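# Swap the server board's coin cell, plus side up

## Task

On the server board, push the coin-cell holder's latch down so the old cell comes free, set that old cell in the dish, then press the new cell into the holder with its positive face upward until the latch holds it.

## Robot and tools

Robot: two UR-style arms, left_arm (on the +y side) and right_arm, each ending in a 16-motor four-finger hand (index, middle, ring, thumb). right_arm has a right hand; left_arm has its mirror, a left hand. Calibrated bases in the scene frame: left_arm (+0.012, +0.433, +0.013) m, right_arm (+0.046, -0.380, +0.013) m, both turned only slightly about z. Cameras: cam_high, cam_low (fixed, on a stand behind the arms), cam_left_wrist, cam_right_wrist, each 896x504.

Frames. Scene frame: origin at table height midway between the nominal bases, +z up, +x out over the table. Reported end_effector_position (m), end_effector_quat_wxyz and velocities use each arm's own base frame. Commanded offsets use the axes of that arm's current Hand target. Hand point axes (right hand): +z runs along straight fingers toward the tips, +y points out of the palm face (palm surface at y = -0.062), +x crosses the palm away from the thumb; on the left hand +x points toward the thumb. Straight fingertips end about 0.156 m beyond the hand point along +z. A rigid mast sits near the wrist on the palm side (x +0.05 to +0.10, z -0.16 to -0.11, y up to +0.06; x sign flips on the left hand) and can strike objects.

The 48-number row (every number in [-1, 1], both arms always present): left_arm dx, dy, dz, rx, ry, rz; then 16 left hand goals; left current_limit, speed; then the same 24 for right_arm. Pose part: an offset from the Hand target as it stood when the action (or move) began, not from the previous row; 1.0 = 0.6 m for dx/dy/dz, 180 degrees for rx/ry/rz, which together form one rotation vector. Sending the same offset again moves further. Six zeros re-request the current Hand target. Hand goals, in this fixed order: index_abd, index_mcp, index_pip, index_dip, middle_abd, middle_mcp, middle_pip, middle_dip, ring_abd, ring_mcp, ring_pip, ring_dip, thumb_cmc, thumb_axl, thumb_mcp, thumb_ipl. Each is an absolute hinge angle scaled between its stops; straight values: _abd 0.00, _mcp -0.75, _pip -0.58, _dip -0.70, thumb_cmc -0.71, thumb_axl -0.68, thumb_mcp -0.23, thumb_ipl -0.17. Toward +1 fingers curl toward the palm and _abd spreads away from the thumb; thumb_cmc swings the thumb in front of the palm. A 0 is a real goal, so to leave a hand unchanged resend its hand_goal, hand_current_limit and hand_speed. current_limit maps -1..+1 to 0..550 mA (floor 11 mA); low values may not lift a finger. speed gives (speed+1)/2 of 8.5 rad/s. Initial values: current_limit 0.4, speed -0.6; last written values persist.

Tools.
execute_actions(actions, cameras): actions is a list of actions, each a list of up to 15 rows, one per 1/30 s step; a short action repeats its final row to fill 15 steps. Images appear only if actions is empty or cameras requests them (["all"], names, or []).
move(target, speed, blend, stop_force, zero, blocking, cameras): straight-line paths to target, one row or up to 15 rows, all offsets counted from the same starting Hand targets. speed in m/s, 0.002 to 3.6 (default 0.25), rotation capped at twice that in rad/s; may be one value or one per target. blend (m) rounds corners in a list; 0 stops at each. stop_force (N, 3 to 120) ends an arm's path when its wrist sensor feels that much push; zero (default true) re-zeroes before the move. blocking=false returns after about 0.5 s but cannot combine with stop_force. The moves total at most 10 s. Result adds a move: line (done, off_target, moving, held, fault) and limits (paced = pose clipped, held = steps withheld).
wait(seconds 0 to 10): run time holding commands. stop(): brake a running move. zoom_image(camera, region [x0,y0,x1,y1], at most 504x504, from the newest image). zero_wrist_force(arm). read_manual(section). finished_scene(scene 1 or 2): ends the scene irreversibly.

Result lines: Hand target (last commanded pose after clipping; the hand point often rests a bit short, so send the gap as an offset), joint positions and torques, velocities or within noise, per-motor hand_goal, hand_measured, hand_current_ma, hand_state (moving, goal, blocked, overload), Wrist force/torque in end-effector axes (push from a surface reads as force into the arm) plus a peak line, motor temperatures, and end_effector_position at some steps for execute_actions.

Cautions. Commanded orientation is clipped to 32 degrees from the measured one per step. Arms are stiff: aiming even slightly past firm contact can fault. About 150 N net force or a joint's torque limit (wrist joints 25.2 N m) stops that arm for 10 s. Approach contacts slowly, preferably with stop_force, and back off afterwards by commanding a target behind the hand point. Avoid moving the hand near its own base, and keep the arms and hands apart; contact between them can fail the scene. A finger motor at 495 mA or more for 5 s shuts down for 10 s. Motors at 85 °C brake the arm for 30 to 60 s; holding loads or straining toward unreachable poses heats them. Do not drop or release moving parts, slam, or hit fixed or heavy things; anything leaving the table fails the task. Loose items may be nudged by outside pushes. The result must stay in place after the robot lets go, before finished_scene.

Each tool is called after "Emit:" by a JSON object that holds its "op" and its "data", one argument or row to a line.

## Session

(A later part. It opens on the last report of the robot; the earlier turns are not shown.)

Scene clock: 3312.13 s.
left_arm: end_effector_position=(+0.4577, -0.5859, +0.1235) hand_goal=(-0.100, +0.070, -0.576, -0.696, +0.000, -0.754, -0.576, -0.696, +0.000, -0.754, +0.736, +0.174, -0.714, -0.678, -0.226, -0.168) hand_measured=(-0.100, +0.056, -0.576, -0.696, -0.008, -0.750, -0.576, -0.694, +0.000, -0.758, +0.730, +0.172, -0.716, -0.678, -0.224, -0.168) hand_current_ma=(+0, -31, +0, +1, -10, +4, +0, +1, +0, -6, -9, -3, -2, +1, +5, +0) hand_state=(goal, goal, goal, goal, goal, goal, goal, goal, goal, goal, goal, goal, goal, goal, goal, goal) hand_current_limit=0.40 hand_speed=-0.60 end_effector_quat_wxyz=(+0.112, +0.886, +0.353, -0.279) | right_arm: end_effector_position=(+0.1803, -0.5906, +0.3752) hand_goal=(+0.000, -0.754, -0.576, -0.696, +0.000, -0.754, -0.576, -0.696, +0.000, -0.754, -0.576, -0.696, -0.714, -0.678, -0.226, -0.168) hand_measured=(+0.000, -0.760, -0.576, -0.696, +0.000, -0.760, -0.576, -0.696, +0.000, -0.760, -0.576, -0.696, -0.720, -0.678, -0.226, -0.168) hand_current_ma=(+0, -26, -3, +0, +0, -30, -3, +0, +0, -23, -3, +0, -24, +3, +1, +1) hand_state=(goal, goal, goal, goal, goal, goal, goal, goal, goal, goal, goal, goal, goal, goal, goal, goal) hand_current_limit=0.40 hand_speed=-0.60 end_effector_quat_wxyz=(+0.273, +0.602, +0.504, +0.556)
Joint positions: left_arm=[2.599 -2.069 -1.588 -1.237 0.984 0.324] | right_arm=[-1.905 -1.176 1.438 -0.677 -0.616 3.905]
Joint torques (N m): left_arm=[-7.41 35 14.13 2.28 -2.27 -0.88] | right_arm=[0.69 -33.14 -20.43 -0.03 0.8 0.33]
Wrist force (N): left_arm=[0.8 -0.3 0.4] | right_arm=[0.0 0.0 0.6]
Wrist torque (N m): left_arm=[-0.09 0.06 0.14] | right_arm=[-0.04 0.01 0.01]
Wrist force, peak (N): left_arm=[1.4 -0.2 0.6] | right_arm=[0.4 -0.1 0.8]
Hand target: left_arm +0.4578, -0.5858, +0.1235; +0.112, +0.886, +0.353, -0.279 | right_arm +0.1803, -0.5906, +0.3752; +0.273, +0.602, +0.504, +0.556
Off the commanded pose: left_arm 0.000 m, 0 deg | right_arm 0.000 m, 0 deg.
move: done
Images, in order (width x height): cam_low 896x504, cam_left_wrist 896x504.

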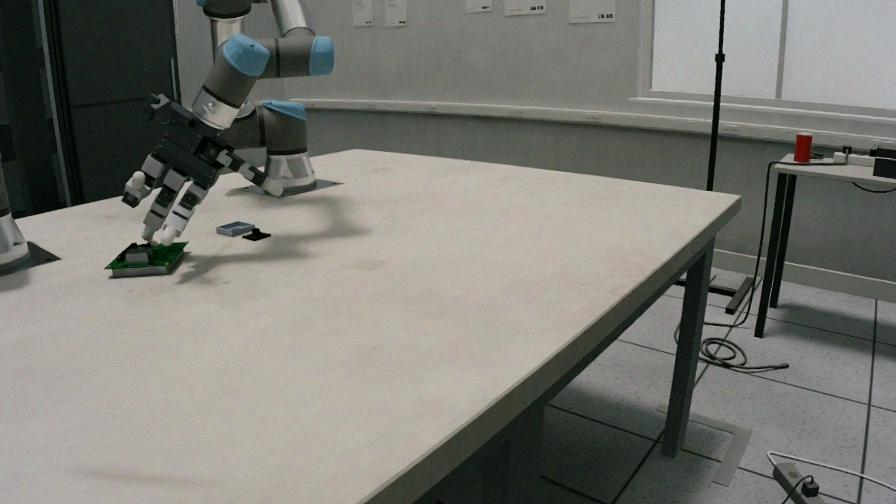

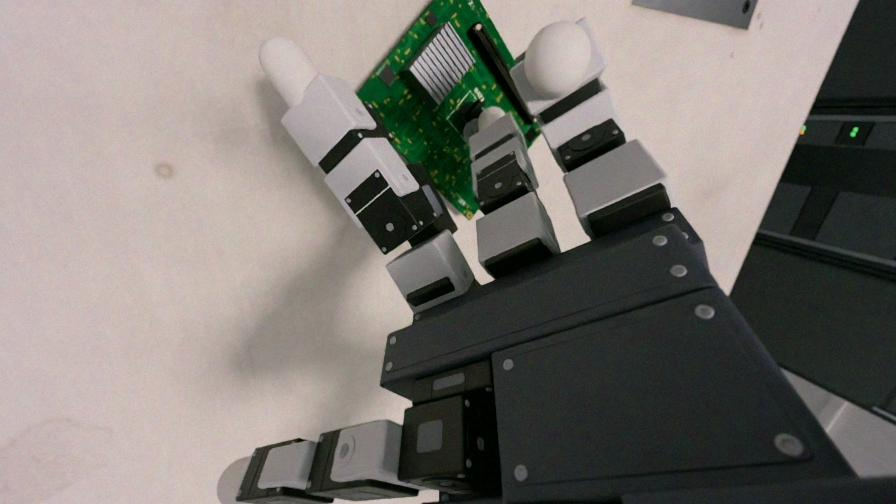

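Emit:
{"op": "move", "data": {
  "target": [
    [0,0,-0.0117,0,0,0,-0.1,0.07,-0.576,-0.696,0,-0.754,-0.576,-0.696,0,-0.754,0.737,0.174,-0.714,-0.678,-0.226,-0.168,0.4,-0.6,0,0,0,0,0,0,0,-0.754,-0.576,-0.696,0,-0.754,-0.576,-0.696,0,-0.754,-0.576,-0.696,-0.714,-0.678,-0.226,-0.168,0.4,-0.6],
    [0.0195,-0.0033,-0.01,0,0,0,-0.1,0.07,-0.576,-0.696,0,-0.754,-0.576,-0.696,0,-0.754,0.737,0.174,-0.714,-0.678,-0.226,-0.168,0.4,-0.6,0,0,0,0,0,0,0,-0.754,-0.576,-0.696,0,-0.754,-0.576,-0.696,0,-0.754,-0.576,-0.696,-0.714,-0.678,-0.226,-0.168,0.4,-0.6]
  ],
  "speed": 0.05,
  "blend": 0.001,
  "cameras": ["cam_low","cam_left_wrist"]
}}

Emit:
{"op": "zoom_image", "data": {
  "camera": "cam_low",
  "region": [130, 220, 180, 270]
}}

Emit:
{"op": "zoom_image", "data": {
  "camera": "cam_left_wrist",
  "region": [430, 60, 570, 180]
}}

Scene clock: 3371.37 s.
left_arm: end_effector_position=(+0.4660, -0.5752, +0.1215) hand_goal=(-0.100, +0.070, -0.576, -0.696, +0.000, -0.754, -0.576, -0.696, +0.000, -0.754, +0.736, +0.174, -0.714, -0.678, -0.226, -0.168) hand_measured=(-0.100, +0.056, -0.576, -0.696, -0.008, -0.750, -0.576, -0.694, +0.000, -0.758, +0.730, +0.172, -0.716, -0.678, -0.224, -0.168) hand_current_ma=(+0, -30, +0, +1, -10, +4, +0, +1, +0, -6, -9, -3, -2, +1, +5, +0) hand_state=(goal, goal, goal, goal, goal, goal, goal, goal, goal, goal, goal, goal, goal, goal, goal, goal) hand_current_limit=0.40 hand_speed=-0.60 end_effector_quat_wxyz=(+0.112, +0.886, +0.353, -0.279) end_effector_velocity=(-0.001, -0.001, +0.001) end_effector_angular_velocity=(+0.001, +0.002, +0.002) | right_arm: end_effector_position=(+0.1803, -0.5906, +0.3752) hand_goal=(+0.000, -0.754, -0.576, -0.696, +0.000, -0.754, -0.576, -0.696, +0.000, -0.754, -0.576, -0.696, -0.714, -0.678, -0.226, -0.168) hand_measured=(+0.000, -0.760, -0.576, -0.696, +0.000, -0.760, -0.576, -0.696, +0.000, -0.760, -0.576, -0.696, -0.720, -0.678, -0.226, -0.168) hand_current_ma=(+0, -26, -3, +0, +0, -30, -3, +0, +0, -23, -3, +0, -24, +3, +1, +1) hand_state=(goal, goal, goal, goal, goal, goal, goal, goal, goal, goal, goal, goal, goal, goal, goal, goal) hand_current_limit=0.40 hand_speed=-0.60 end_effector_quat_wxyz=(+0.273, +0.602, +0.504, +0.556)
Joint positions: left_arm=[2.619 -2.068 -1.592 -1.248 0.988 0.349] | right_arm=[-1.905 -1.176 1.438 -0.677 -0.616 3.905]
Joint velocities: left_arm=[-0.002 0 0.001 -0.001 -0.001 -0.005] | right_arm=[within noise]
Joint torques (N m): left_arm=[-13.36 43.89 33.15 1.55 -1.17 -1.79] | right_arm=[1 -33.85 -19.79 0.12 0.94 0.56]
Wrist force (N): left_arm=[1.1 -0.7 0.5] | right_arm=[-0.1 0.1 0.8]
Wrist torque (N m): left_arm=[-0.12 0.01 0.01] | right_arm=[-0.05 0.01 0.00]
Wrist force, peak (N): left_arm=[1.0 -0.4 1.1] | right_arm=[0.1 -0.2 0.8]
Hand target: left_arm +0.4659, -0.5754, +0.1217; +0.112, +0.886, +0.353, -0.279 | right_arm +0.1803, -0.5906, +0.3752; +0.273, +0.602, +0.504, +0.556
Off the commanded pose: left_arm 0.000 m, 0 deg | right_arm 0.000 m, 0 deg.
move: done
Images, in order (width x height): cam_low 896x504, cam_left_wrist 896x504.

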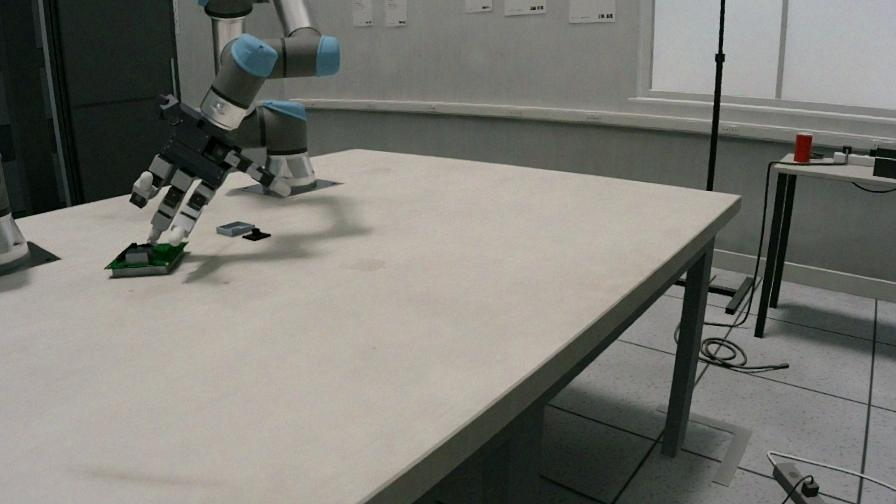

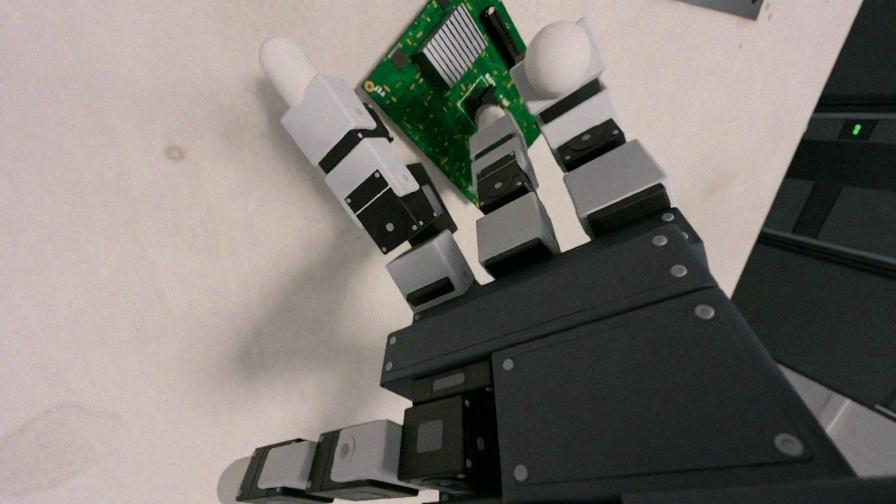

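Scaled by 10.080 from the camera's 896x504 image, which has a finer 1280x720 frame.

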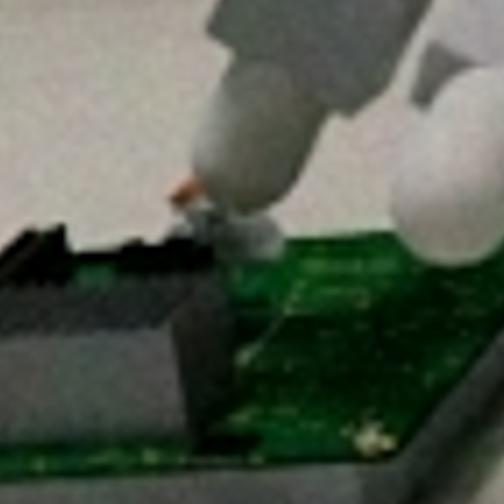

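Scaled by 3.600 from the camera's 896x504 image, which has a finer 1280x720 frame.

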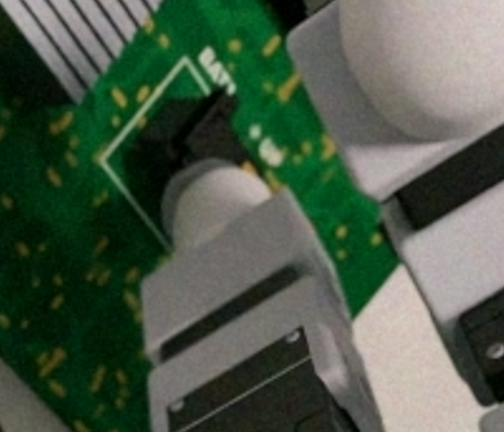

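Emit:
{"op": "move", "data": {
  "target": [0,0,0.015,0,0,0,-0.1,0.07,-0.576,-0.696,0,-0.754,-0.576,-0.696,0,-0.754,0.737,0.174,-0.714,-0.678,-0.226,-0.168,0.4,-0.6,0,0,0,0,0,0,0,-0.754,-0.576,-0.696,0,-0.754,-0.576,-0.696,0,-0.754,-0.576,-0.696,-0.714,-0.678,-0.226,-0.168,0.4,-0.6],
  "speed": 0.012,
  "stop_force": 3,
  "cameras": ["cam_low","cam_left_wrist"]
}}

Emit:
{"op": "zoom_image", "data": {
  "camera": "cam_low",
  "region": [130, 220, 180, 270]
}}

Emit:
{"op": "zoom_image", "data": {
  "camera": "cam_left_wrist",
  "region": [430, 60, 570, 180]
}}

Scene clock: 3377.73 s.
left_arm: end_effector_position=(+0.4640, -0.5772, +0.1181) hand_goal=(-0.100, +0.070, -0.576, -0.696, +0.000, -0.754, -0.576, -0.696, +0.000, -0.754, +0.736, +0.174, -0.714, -0.678, -0.226, -0.168) hand_measured=(-0.100, +0.056, -0.576, -0.696, -0.010, -0.752, -0.576, -0.694, +0.000, -0.758, +0.730, +0.172, -0.716, -0.678, -0.224, -0.168) hand_current_ma=(+0, -30, +0, +1, -14, +3, +0, +1, +0, -6, -9, -3, -2, +1, +5, +0) hand_state=(goal, goal, goal, goal, goal, goal, goal, goal, goal, goal, goal, goal, goal, goal, goal, goal) hand_current_limit=0.40 hand_speed=-0.60 end_effector_quat_wxyz=(+0.112, +0.886, +0.353, -0.279) | right_arm: end_effector_position=(+0.1803, -0.5906, +0.3752) hand_goal=(+0.000, -0.754, -0.576, -0.696, +0.000, -0.754, -0.576, -0.696, +0.000, -0.754, -0.576, -0.696, -0.714, -0.678, -0.226, -0.168) hand_measured=(+0.000, -0.760, -0.576, -0.696, +0.000, -0.760, -0.576, -0.696, +0.000, -0.760, -0.576, -0.696, -0.720, -0.678, -0.226, -0.168) hand_current_ma=(+0, -26, -3, +0, +0, -30, -3, +0, +0, -23, -3, +0, -24, +3, +1, +1) hand_state=(goal, goal, goal, goal, goal, goal, goal, goal, goal, goal, goal, goal, goal, goal, goal, goal) hand_current_limit=0.40 hand_speed=-0.60 end_effector_quat_wxyz=(+0.273, +0.602, +0.504, +0.556)
Joint positions: left_arm=[2.615 -2.072 -1.596 -1.237 0.987 0.344] | right_arm=[-1.905 -1.176 1.438 -0.677 -0.616 3.905]
Joint torques (N m): left_arm=[11.33 48.48 32.46 2.6 0.16 2.2] | right_arm=[1.91 -33.48 -19.79 -0.07 0.88 0.51]
Wrist force (N): left_arm=[1.1 -0.4 -2.9] | right_arm=[0.1 0.1 0.7]
Wrist torque (N m): left_arm=[0.17 0.03 0.11] | right_arm=[-0.04 -0.01 0.02]
Wrist force, peak (N): left_arm=[1.5 -0.2 -8.4] | right_arm=[0.4 0.0 0.8]
Hand target: left_arm +0.4640, -0.5772, +0.1181; +0.112, +0.886, +0.353, -0.279 (not the last commanded pose) | right_arm +0.1803, -0.5906, +0.3752; +0.273, +0.602, +0.504, +0.556
Off the commanded pose: left_arm 0.005 m, 0 deg | right_arm 0.000 m, 0 deg.
move: contact (left_arm)
Images, in order (width x height): cam_low 896x504, cam_left_wrist 896x504.

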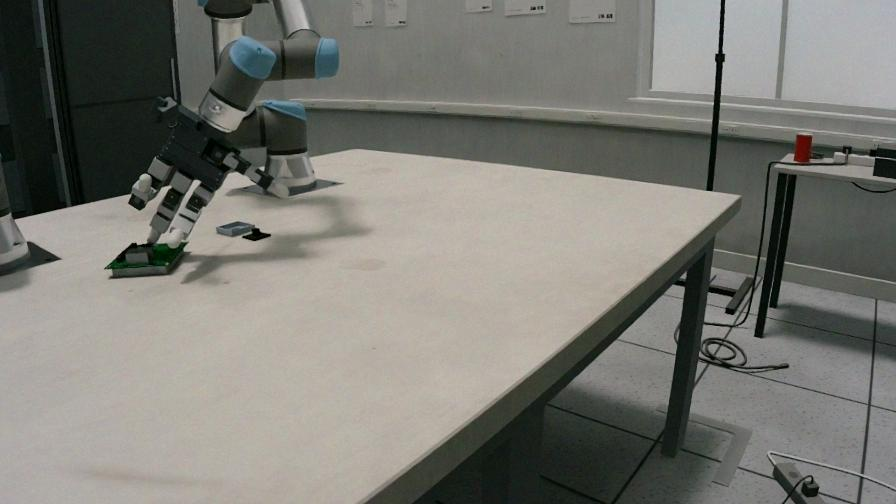

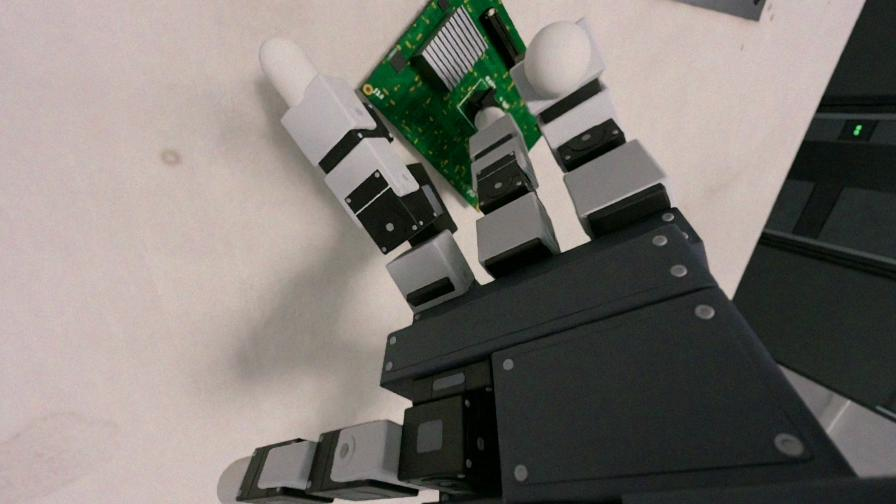

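Scaled by 10.080 from the camera's 896x504 image, which has a finer 1280x720 frame.

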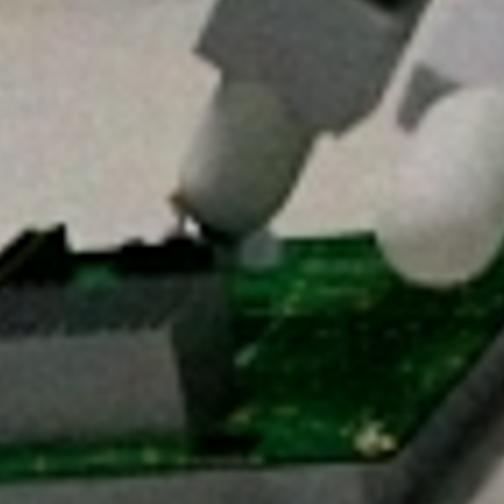

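Scaled by 3.600 from the camera's 896x504 image, which has a finer 1280x720 frame.

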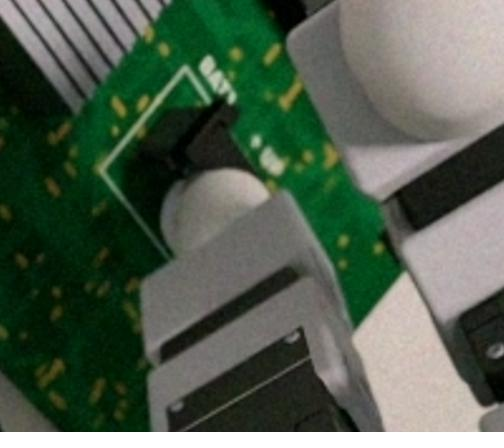

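Emit:
{"op": "move", "data": {
  "target": [-0.006,0.0075,0,0,0,0,-0.1,0.07,-0.576,-0.696,0,-0.754,-0.576,-0.696,0,-0.754,0.737,0.174,-0.714,-0.678,-0.226,-0.168,0.4,-0.6,0,0,0,0,0,0,0,-0.754,-0.576,-0.696,0,-0.754,-0.576,-0.696,0,-0.754,-0.576,-0.696,-0.714,-0.678,-0.226,-0.168,0.4,-0.6],
  "speed": 0.01,
  "cameras": ["cam_low","cam_left_wrist"]
}}

Emit:
{"op": "zoom_image", "data": {
  "camera": "cam_low",
  "region": [130, 220, 180, 270]
}}

Emit:
{"op": "zoom_image", "data": {
  "camera": "cam_left_wrist",
  "region": [430, 60, 570, 180]
}}

Scene clock: 3389.30 s.
left_arm: end_effector_position=(+0.4650, -0.5826, +0.1202) hand_goal=(-0.100, +0.070, -0.576, -0.696, +0.000, -0.754, -0.576, -0.696, +0.000, -0.754, +0.736, +0.174, -0.714, -0.678, -0.226, -0.168) hand_measured=(-0.100, +0.056, -0.576, -0.696, -0.022, -0.762, -0.580, -0.698, +0.000, -0.758, +0.730, +0.172, -0.716, -0.678, -0.224, -0.168) hand_current_ma=(+0, -30, +0, +1, -44, -16, -6, -2, +0, -6, -9, -3, -2, +1, +5, +0) hand_state=(goal, goal, goal, goal, blocked, goal, goal, goal, goal, goal, goal, goal, goal, goal, goal, goal) hand_current_limit=0.40 hand_speed=-0.60 end_effector_quat_wxyz=(+0.112, +0.886, +0.353, -0.279) | right_arm: end_effector_position=(+0.1803, -0.5906, +0.3752) hand_goal=(+0.000, -0.754, -0.576, -0.696, +0.000, -0.754, -0.576, -0.696, +0.000, -0.754, -0.576, -0.696, -0.714, -0.678, -0.226, -0.168) hand_measured=(+0.000, -0.760, -0.576, -0.696, +0.000, -0.760, -0.576, -0.696, +0.000, -0.760, -0.576, -0.696, -0.720, -0.678, -0.226, -0.168) hand_current_ma=(+0, -26, -3, +0, +0, -30, -3, +0, +0, -23, -3, +0, -24, +3, +1, +1) hand_state=(goal, goal, goal, goal, goal, goal, goal, goal, goal, goal, goal, goal, goal, goal, goal, goal) hand_current_limit=0.40 hand_speed=-0.60 end_effector_quat_wxyz=(+0.273, +0.602, +0.504, +0.556)
Joint positions: left_arm=[2.609 -2.079 -1.58 -1.242 0.985 0.336] | right_arm=[-1.905 -1.176 1.438 -0.677 -0.616 3.905]
Joint torques (N m): left_arm=[-6.57 41.18 16.73 1.87 -2.51 -0.56] | right_arm=[0.84 -33.5 -20.32 -0.1 0.97 0.65]
Wrist force (N): left_arm=[1.5 -0.6 -1.3] | right_arm=[0.1 0.1 0.6]
Wrist torque (N m): left_arm=[0.13 0.14 0.21] | right_arm=[-0.03 -0.01 0.01]
Wrist force, peak (N): left_arm=[1.4 -0.2 -3.4] | right_arm=[0.1 -0.1 0.9]
Hand target: left_arm +0.4650, -0.5825, +0.1202; +0.112, +0.886, +0.353, -0.279 | right_arm +0.1803, -0.5906, +0.3752; +0.273, +0.602, +0.504, +0.556
Off the commanded pose: left_arm 0.000 m, 0 deg | right_arm 0.000 m, 0 deg.
move: done
Images, in order (width x height): cam_low 896x504, cam_left_wrist 896x504.

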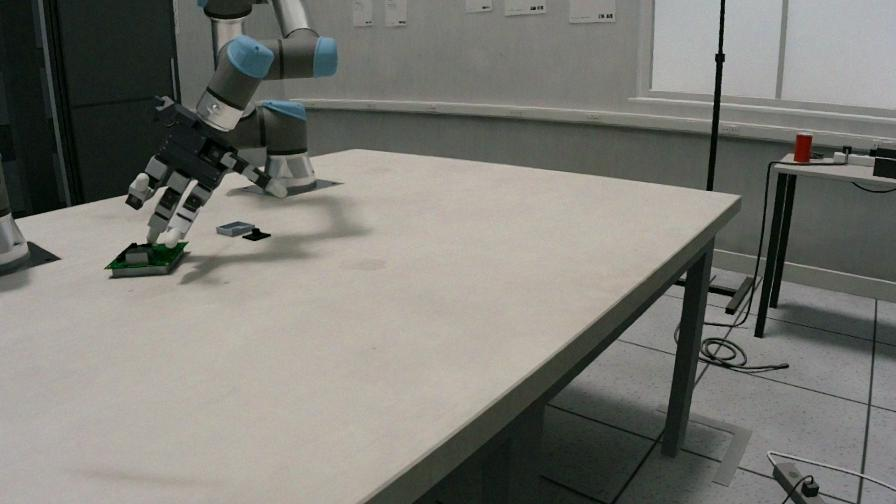

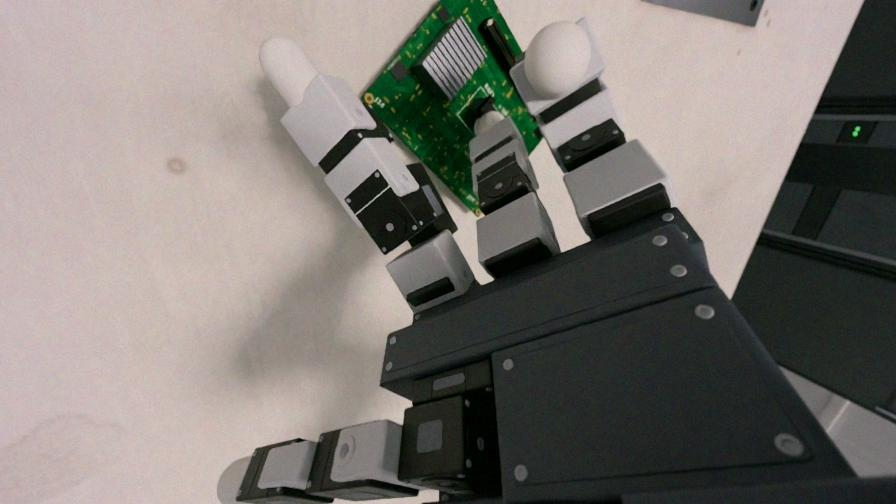

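Scaled by 10.080 from the camera's 896x504 image, which has a finer 1280x720 frame.

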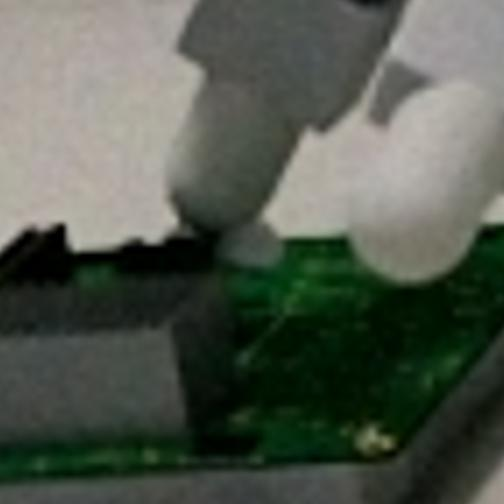

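Scaled by 3.600 from the camera's 896x504 image, which has a finer 1280x720 frame.

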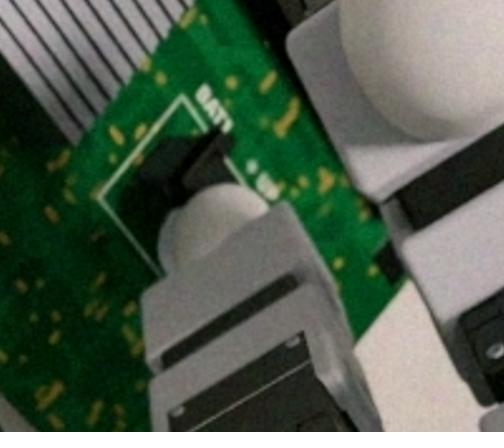

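Emit:
{"op": "move", "data": {
  "target": [-0.005,0.006,0.0007,0,0,0,-0.1,0.07,-0.576,-0.696,0,-0.754,-0.576,-0.696,0,-0.754,0.737,0.174,-0.714,-0.678,-0.226,-0.168,0.4,-0.6,0,0,0,0,0,0,0,-0.754,-0.576,-0.696,0,-0.754,-0.576,-0.696,0,-0.754,-0.576,-0.696,-0.714,-0.678,-0.226,-0.168,0.4,-0.6],
  "speed": 0.01,
  "cameras": ["cam_low","cam_left_wrist"]
}}

Emit:
{"op": "zoom_image", "data": {
  "camera": "cam_low",
  "region": [130, 220, 180, 270]
}}

Emit:
{"op": "zoom_image", "data": {
  "camera": "cam_left_wrist",
  "region": [430, 60, 570, 180]
}}

Scene clock: 3400.30 s.
left_arm: end_effector_position=(+0.4655, -0.5871, +0.1216) hand_goal=(-0.100, +0.070, -0.576, -0.696, +0.000, -0.754, -0.576, -0.696, +0.000, -0.754, +0.736, +0.174, -0.714, -0.678, -0.226, -0.168) hand_measured=(-0.100, +0.056, -0.576, -0.696, -0.008, -0.756, -0.578, -0.698, +0.000, -0.758, +0.730, +0.172, -0.716, -0.678, -0.224, -0.168) hand_current_ma=(+0, -30, +0, +1, -10, -2, -3, -2, +0, -6, -9, -3, -2, +1, +5, +0) hand_state=(goal, goal, goal, goal, goal, goal, goal, goal, goal, goal, goal, goal, goal, goal, goal, goal) hand_current_limit=0.40 hand_speed=-0.60 end_effector_quat_wxyz=(+0.112, +0.886, +0.353, -0.279) | right_arm: end_effector_position=(+0.1803, -0.5906, +0.3752) hand_goal=(+0.000, -0.754, -0.576, -0.696, +0.000, -0.754, -0.576, -0.696, +0.000, -0.754, -0.576, -0.696, -0.714, -0.678, -0.226, -0.168) hand_measured=(+0.000, -0.760, -0.576, -0.696, +0.000, -0.760, -0.576, -0.696, +0.000, -0.760, -0.576, -0.696, -0.720, -0.678, -0.226, -0.168) hand_current_ma=(+0, -26, -3, +0, +0, -30, -3, +0, +0, -23, -3, +0, -24, +3, +1, +1) hand_state=(goal, goal, goal, goal, goal, goal, goal, goal, goal, goal, goal, goal, goal, goal, goal, goal) hand_current_limit=0.40 hand_speed=-0.60 end_effector_quat_wxyz=(+0.273, +0.602, +0.504, +0.556)
Joint positions: left_arm=[2.603 -2.085 -1.568 -1.245 0.984 0.33] | right_arm=[-1.905 -1.176 1.438 -0.677 -0.616 3.905]
Joint torques (N m): left_arm=[-2.92 44.35 13.14 2.12 -1.95 0.81] | right_arm=[1.06 -33.73 -19.65 -0.16 0.98 0.58]
Wrist force (N): left_arm=[0.9 -0.1 0.2] | right_arm=[-0.2 0.1 0.7]
Wrist torque (N m): left_arm=[-0.03 0.04 0.15] | right_arm=[-0.05 0.02 -0.01]
Wrist force, peak (N): left_arm=[1.7 -0.5 -2.5] | right_arm=[0.0 0.0 0.8]
Hand target: left_arm +0.4655, -0.5870, +0.1215; +0.112, +0.886, +0.353, -0.279 | right_arm +0.1803, -0.5906, +0.3752; +0.273, +0.602, +0.504, +0.556
Off the commanded pose: left_arm 0.000 m, 0 deg | right_arm 0.000 m, 0 deg.
move: done
Images, in order (width x height): cam_low 896x504, cam_left_wrist 896x504.

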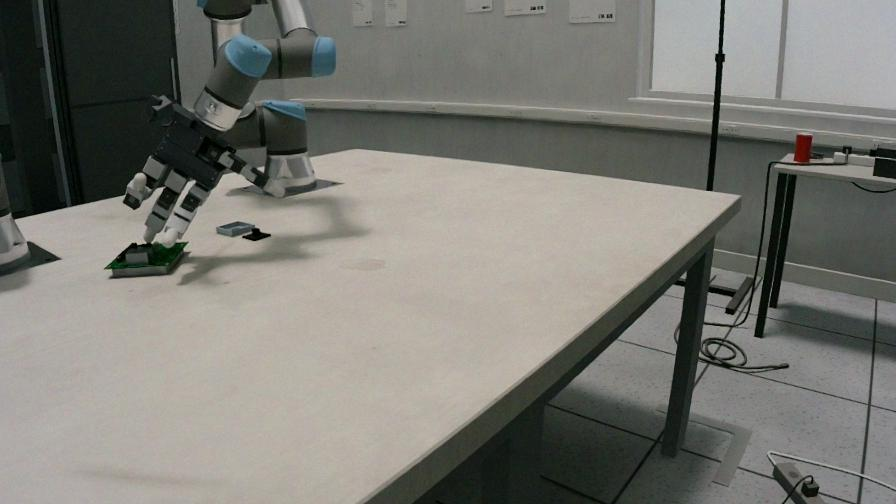

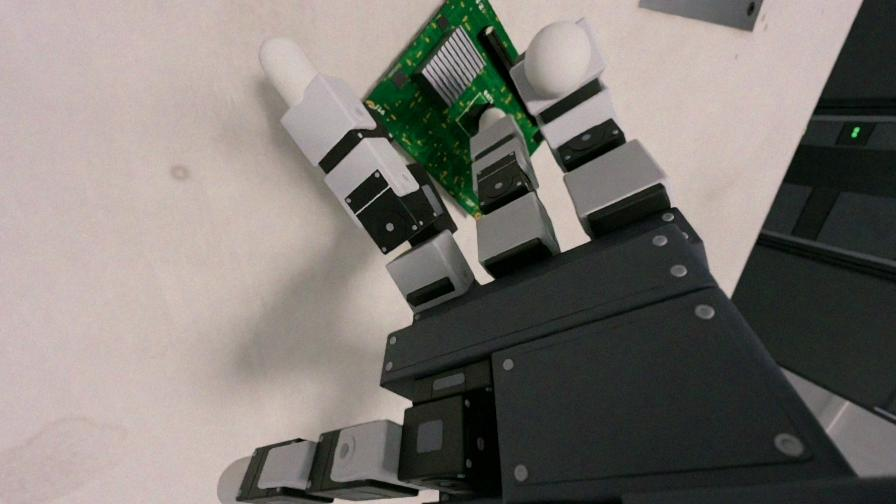

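Scaled by 10.080 from the camera's 896x504 image, which has a finer 1280x720 frame.

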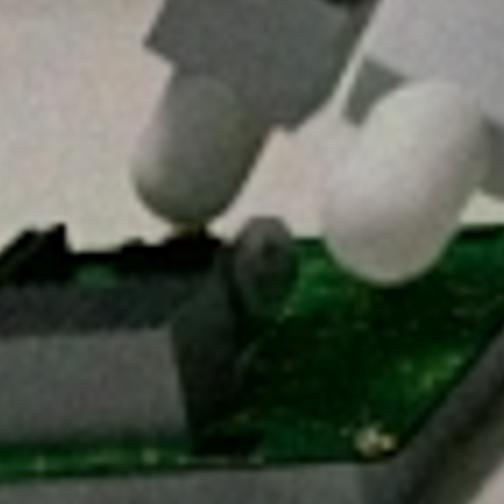

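Scaled by 3.600 from the camera's 896x504 image, which has a finer 1280x720 frame.

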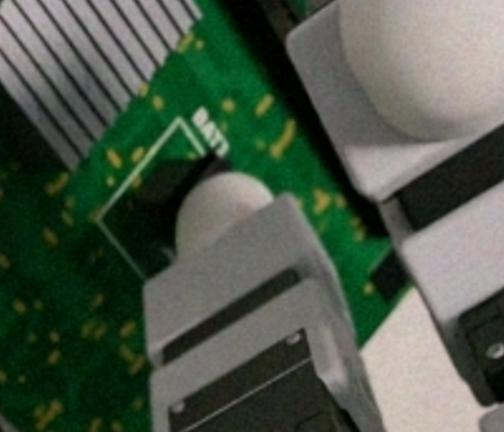

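Emit:
{"op": "move", "data": {
  "target": [
    [0,0,-0.0333,0,0,0,-0.1,0.07,-0.576,-0.696,0,-0.754,-0.576,-0.696,0,-0.754,0.737,0.174,-0.714,-0.678,-0.226,-0.168,0.4,-0.6,0,0,0,0,0,0,0,-0.754,-0.576,-0.696,0,-0.754,-0.576,-0.696,0,-0.754,-0.576,-0.696,-0.714,-0.678,-0.226,-0.168,0.4,-0.6],
    [-0.10243,-0.01033,-0.03207,0,0.19444,0,-0.1,0.07,-0.576,-0.696,0,-0.754,-0.576,-0.696,0,-0.754,0.737,0.174,-0.714,-0.678,-0.226,-0.168,0.4,-0.6,0,0,0,0,0,0,0,-0.754,-0.576,-0.696,0,-0.754,-0.576,-0.696,0,-0.754,-0.576,-0.696,-0.714,-0.678,-0.226,-0.168,0.4,-0.6]
  ],
  "speed": 0.15,
  "blend": 0.003
}}

Emit:
{"op": "move", "data": {
  "target": [0.025,-0.1548,-0.0092,0,0,-0.5,-0.3,-0.97,-0.576,-0.696,0,-0.754,-0.576,-0.696,0,-0.754,0.737,0.174,-0.714,-0.678,-0.226,-0.168,0.4,-0.6,0,0,0,0,0,0,0,-0.754,-0.576,-0.696,0,-0.754,-0.576,-0.696,0,-0.754,-0.576,-0.696,-0.714,-0.678,-0.226,-0.168,0.4,-0.6],
  "speed": 0.3,
  "cameras": ["cam_low","cam_left_wrist"]
}}

Emit:
{"op": "zoom_image", "data": {
  "camera": "cam_low",
  "region": [130, 220, 180, 270]
}}

Emit:
{"op": "zoom_image", "data": {
  "camera": "cam_left_wrist",
  "region": [330, 150, 530, 300]
}}

Scene clock: 3499.80 s.
left_arm: end_effector_position=(+0.4326, -0.6096, +0.1725) hand_goal=(-0.100, +0.070, -0.576, -0.696, +0.000, -0.754, -0.576, -0.696, +0.000, -0.754, +0.736, +0.174, -0.714, -0.678, -0.226, -0.168) hand_measured=(-0.100, +0.058, -0.576, -0.696, -0.002, -0.756, -0.578, -0.698, +0.000, -0.758, +0.730, +0.172, -0.716, -0.678, -0.224, -0.168) hand_current_ma=(+0, -27, +0, +1, -3, -1, -3, -2, +0, -5, -9, -3, -2, +1, +5, +0) hand_state=(goal, goal, goal, goal, goal, goal, goal, goal, goal, goal, goal, goal, goal, goal, goal, goal) hand_current_limit=0.40 hand_speed=-0.60 end_effector_quat_wxyz=(+0.001, +0.929, +0.371, +0.000) | right_arm: end_effector_position=(+0.1803, -0.5906, +0.3752) hand_goal=(+0.000, -0.754, -0.576, -0.696, +0.000, -0.754, -0.576, -0.696, +0.000, -0.754, -0.576, -0.696, -0.714, -0.678, -0.226, -0.168) hand_measured=(+0.000, -0.760, -0.576, -0.696, +0.000, -0.760, -0.576, -0.696, +0.000, -0.760, -0.576, -0.696, -0.720, -0.678, -0.226, -0.168) hand_current_ma=(+0, -26, -3, +0, +0, -30, -3, +0, +0, -23, -3, +0, -24, +3, +1, +1) hand_state=(goal, goal, goal, goal, goal, goal, goal, goal, goal, goal, goal, goal, goal, goal, goal, goal) hand_current_limit=0.40 hand_speed=-0.60 end_effector_quat_wxyz=(+0.273, +0.602, +0.504, +0.556)
Joint positions: left_arm=[2.338 -2.029 -1.482 -1.199 1.57 0.008] | right_arm=[-1.905 -1.176 1.438 -0.677 -0.616 3.905]
Joint torques (N m): left_arm=[7.91 46.77 12.62 3.97 1.22 1.24] | right_arm=[0.59 -33.83 -21.09 -0.01 1.01 0.5]
Wrist force (N): left_arm=[0.5 0.1 0.3] | right_arm=[-0.1 0.1 0.6]
Wrist torque (N m): left_arm=[0.04 -0.06 0.02] | right_arm=[-0.03 0.01 0.01]
Wrist force, peak (N): left_arm=[1.2 -0.2 2.2] | right_arm=[0.0 -0.1 0.9]
Hand target: left_arm +0.4327, -0.6095, +0.1726; +0.001, +0.929, +0.371, +0.000 | right_arm +0.1803, -0.5906, +0.3752; +0.273, +0.602, +0.504, +0.556
Off the commanded pose: left_arm 0.000 m, 0 deg | right_arm 0.000 m, 0 deg.
move: done

Scene clock: 3502.93 s.
left_arm: end_effector_position=(+0.3798, -0.5317, +0.1779) hand_goal=(-0.300, -0.970, -0.576, -0.696, +0.000, -0.754, -0.576, -0.696, +0.000, -0.754, +0.736, +0.174, -0.714, -0.678, -0.226, -0.168) hand_measured=(-0.294, -0.960, -0.576, -0.696, -0.002, -0.756, -0.578, -0.698, +0.000, -0.758, +0.730, +0.172, -0.716, -0.678, -0.224, -0.168) hand_current_ma=(+7, +17, +0, +1, -3, -1, -3, -2, +0, -5, -9, -3, -2, +1, +5, +0) hand_state=(goal, goal, goal, goal, goal, goal, goal, goal, goal, goal, goal, goal, goal, goal, goal, goal) hand_current_limit=0.40 hand_speed=-0.60 end_effector_quat_wxyz=(+0.001, +0.395, +0.919, -0.001) end_effector_velocity=(-0.001, +0.000, +0.000) end_effector_angular_velocity=(+0.000, -0.001, +0.005) | right_arm: end_effector_position=(+0.1803, -0.5906, +0.3752) hand_goal=(+0.000, -0.754, -0.576, -0.696, +0.000, -0.754, -0.576, -0.696, +0.000, -0.754, -0.576, -0.696, -0.714, -0.678, -0.226, -0.168) hand_measured=(+0.000, -0.760, -0.576, -0.696, +0.000, -0.760, -0.576, -0.696, +0.000, -0.760, -0.576, -0.696, -0.720, -0.678, -0.226, -0.168) hand_current_ma=(+0, -26, -3, +0, +0, -30, -3, +0, +0, -23, -3, +0, -24, +3, +1, +1) hand_state=(goal, goal, goal, goal, goal, goal, goal, goal, goal, goal, goal, goal, goal, goal, goal, goal) hand_current_limit=0.40 hand_speed=-0.60 end_effector_quat_wxyz=(+0.273, +0.602, +0.504, +0.556)
Joint positions: left_arm=[2.268 -2.082 -1.386 -1.242 1.57 -1.633] | right_arm=[-1.905 -1.176 1.438 -0.677 -0.616 3.905]
Joint velocities: left_arm=[0 0 -0.001 0.001 0.001 -0.005] | right_arm=[within noise]
Joint torques (N m): left_arm=[-12.57 48.5 14.89 3.35 0.99 -1.77] | right_arm=[1.32 -34.3 -20.35 0.02 1.08 0.46]
Wrist force (N): left_arm=[0.2 0.2 0.0] | right_arm=[0.1 0.0 0.4]
Wrist torque (N m): left_arm=[-0.01 -0.03 0.03] | right_arm=[-0.03 -0.01 0.02]
Wrist force, peak (N): left_arm=[0.9 0.4 0.3] | right_arm=[0.4 0.0 0.8]
Hand target: left_arm +0.3796, -0.5318, +0.1779; +0.001, +0.395, +0.919, -0.001 | right_arm +0.1803, -0.5906, +0.3752; +0.273, +0.602, +0.504, +0.556
Off the commanded pose: left_arm 0.000 m, 0 deg | right_arm 0.000 m, 0 deg.
move: done
Images, in order (width x height): cam_low 896x504, cam_left_wrist 896x504.

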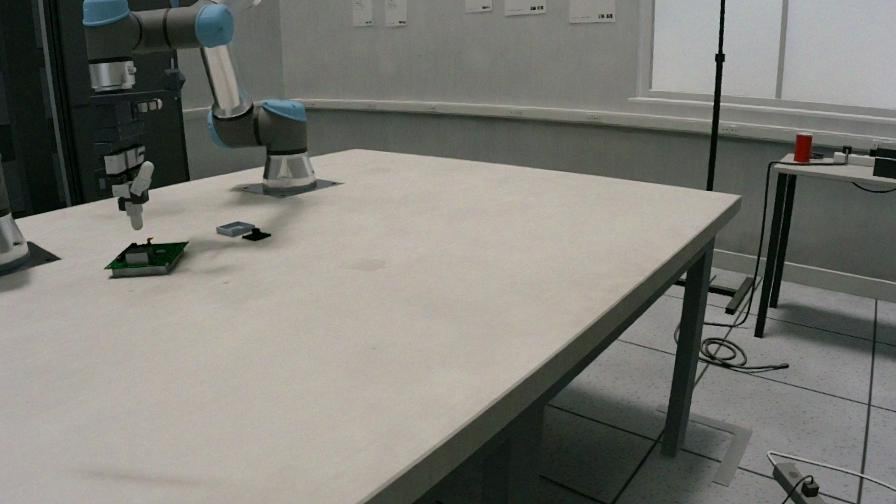

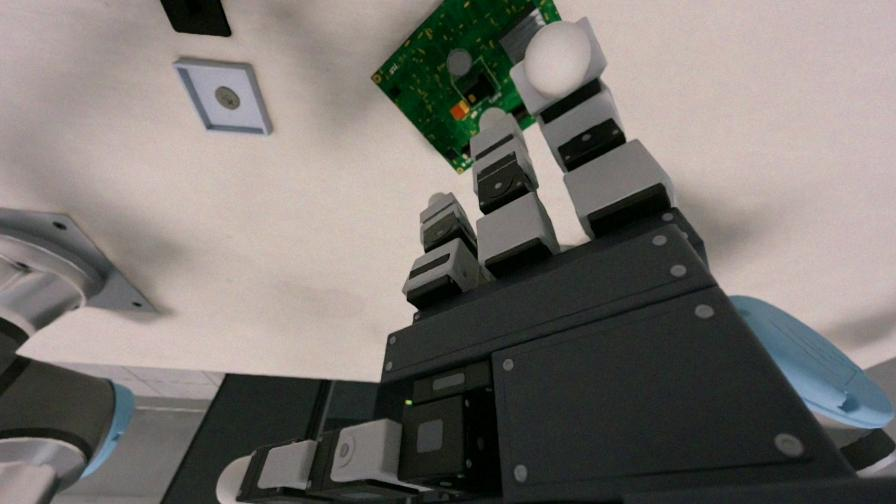

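Scaled by 10.080 from the camera's 896x504 image, which has a finer 1280x720 frame.

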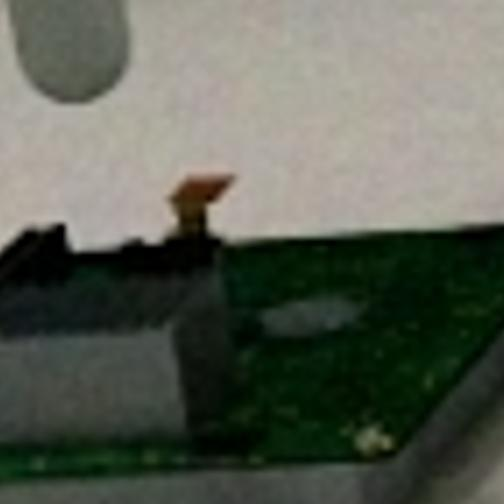

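Scaled by 2.520 from the camera's 896x504 image, which has a finer 1280x720 frame.

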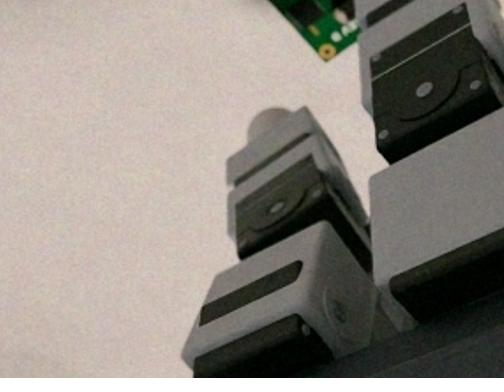

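Emit:
{"op": "zoom_image", "data": {
  "camera": "cam_left_wrist",
  "region": [365, 0, 565, 180]
}}

Emit:
{"op": "zoom_image", "data": {
  "camera": "cam_left_wrist",
  "region": [435, 40, 505, 110]
}}

Scaled by 2.520 from the camera's 896x504 image, which has a finer 1280x720 frame.

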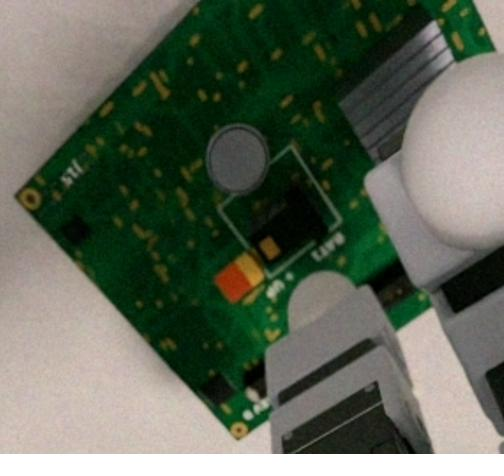

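Scaled by 7.200 from the camera's 896x504 image, which has a finer 1280x720 frame.

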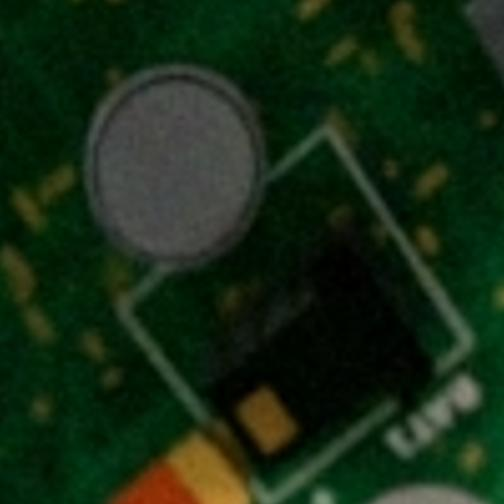

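Emit:
{"op": "move", "data": {
  "target": [0.0105,-0.0532,0.0553,0,0,0,0,-0.754,0.737,0.174,0,-0.342,-0.576,-0.696,0,-0.754,0.737,0.174,-0.714,-0.678,-0.226,-0.168,0.4,-0.6,0,0,0,0,0,0,0,-0.754,-0.576,-0.696,0,-0.754,-0.576,-0.696,0,-0.754,-0.576,-0.696,-0.714,-0.678,-0.226,-0.168,0.4,-0.6],
  "speed": 0.12,
  "cameras": ["cam_low","cam_left_wrist"]
}}

Emit:
{"op": "zoom_image", "data": {
  "camera": "cam_low",
  "region": [130, 220, 180, 270]
}}

Emit:
{"op": "zoom_image", "data": {
  "camera": "cam_left_wrist",
  "region": [365, 0, 565, 180]
}}

Scene clock: 3721.50 s.
left_arm: end_effector_position=(+0.3521, -0.5492, +0.1447) hand_goal=(+0.000, -0.754, +0.736, +0.174, +0.000, -0.342, -0.576, -0.696, +0.000, -0.754, +0.736, +0.174, -0.714, -0.678, -0.226, -0.168) hand_measured=(-0.004, -0.756, +0.728, +0.172, -0.002, -0.352, -0.578, -0.698, +0.000, -0.758, +0.730, +0.172, -0.716, -0.678, -0.224, -0.168) hand_current_ma=(-4, -2, -14, -4, -3, -19, -3, -2, +0, -5, -9, -3, -2, +1, +5, +0) hand_state=(goal, goal, goal, goal, goal, goal, goal, goal, goal, goal, goal, goal, goal, goal, goal, goal) hand_current_limit=0.40 hand_speed=-0.60 end_effector_quat_wxyz=(+0.001, +0.395, +0.919, -0.001) | right_arm: end_effector_position=(+0.1803, -0.5906, +0.3752) hand_goal=(+0.000, -0.754, -0.576, -0.696, +0.000, -0.754, -0.576, -0.696, +0.000, -0.754, -0.576, -0.696, -0.714, -0.678, -0.226, -0.168) hand_measured=(+0.000, -0.760, -0.576, -0.696, +0.000, -0.760, -0.576, -0.696, +0.000, -0.760, -0.576, -0.696, -0.720, -0.678, -0.226, -0.168) hand_current_ma=(+0, -26, -3, +0, +0, -30, -3, +0, +0, -23, -3, +0, -24, +3, +1, +1) hand_state=(goal, goal, goal, goal, goal, goal, goal, goal, goal, goal, goal, goal, goal, goal, goal, goal) hand_current_limit=0.40 hand_speed=-0.60 end_effector_quat_wxyz=(+0.273, +0.602, +0.504, +0.556)
Joint positions: left_arm=[2.22 -2.116 -1.422 -1.172 1.57 -1.681] | right_arm=[-1.905 -1.176 1.438 -0.677 -0.616 3.905]
Joint torques (N m): left_arm=[12.37 52.82 35.26 3.28 1.62 0.89] | right_arm=[1.38 -33.39 -19.79 -0.2 1.04 0.49]
Wrist force (N): left_arm=[0.2 -0.1 0.2] | right_arm=[0.0 0.0 0.6]
Wrist torque (N m): left_arm=[0.02 -0.04 0.03] | right_arm=[-0.04 0.00 0.01]
Wrist force, peak (N): left_arm=[-0.1 0.9 -1.4] | right_arm=[0.2 -0.1 0.8]
Hand target: left_arm +0.3521, -0.5492, +0.1447; +0.001, +0.395, +0.919, -0.001 | right_arm +0.1803, -0.5906, +0.3752; +0.273, +0.602, +0.504, +0.556
Off the commanded pose: left_arm 0.000 m, 0 deg | right_arm 0.000 m, 0 deg.
move: done
Images, in order (width x height): cam_low 896x504, cam_left_wrist 896x504.

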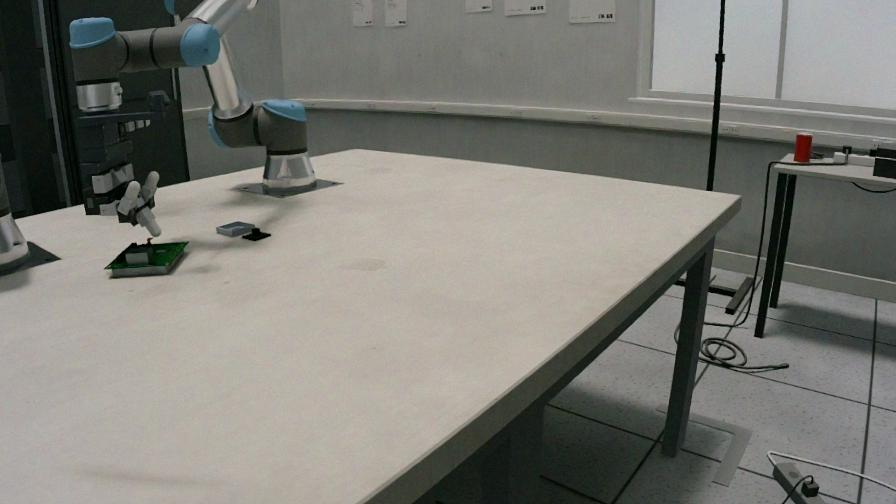

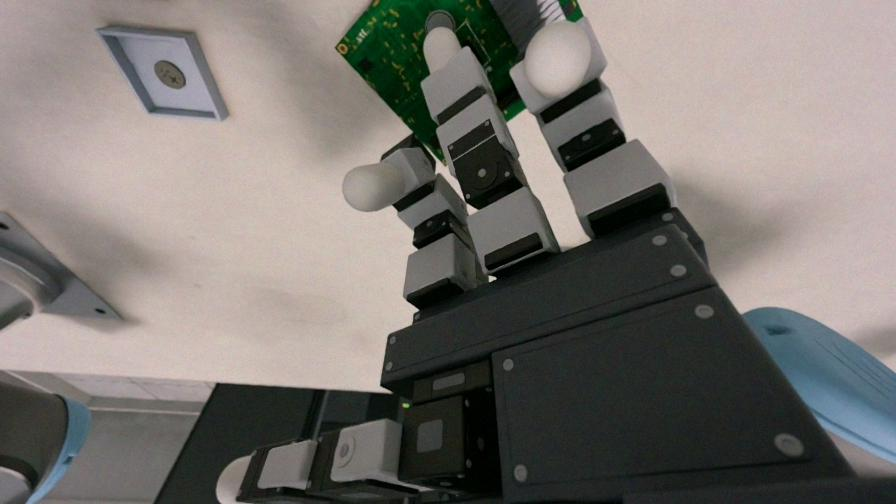

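Scaled by 10.080 from the camera's 896x504 image, which has a finer 1280x720 frame.

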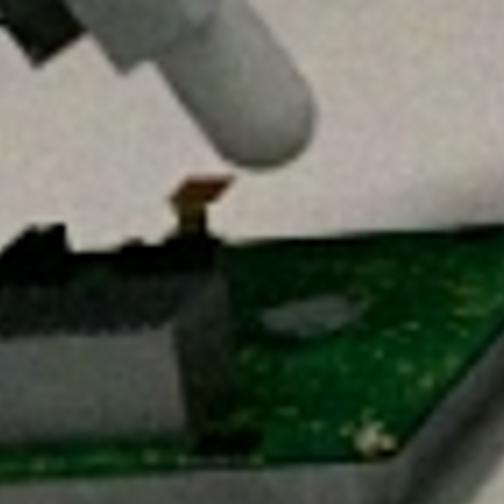

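Scaled by 2.520 from the camera's 896x504 image, which has a finer 1280x720 frame.

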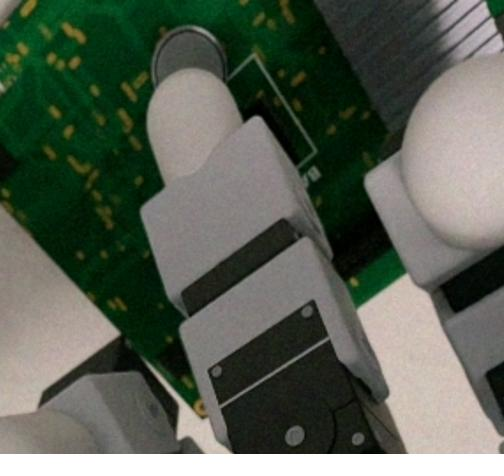

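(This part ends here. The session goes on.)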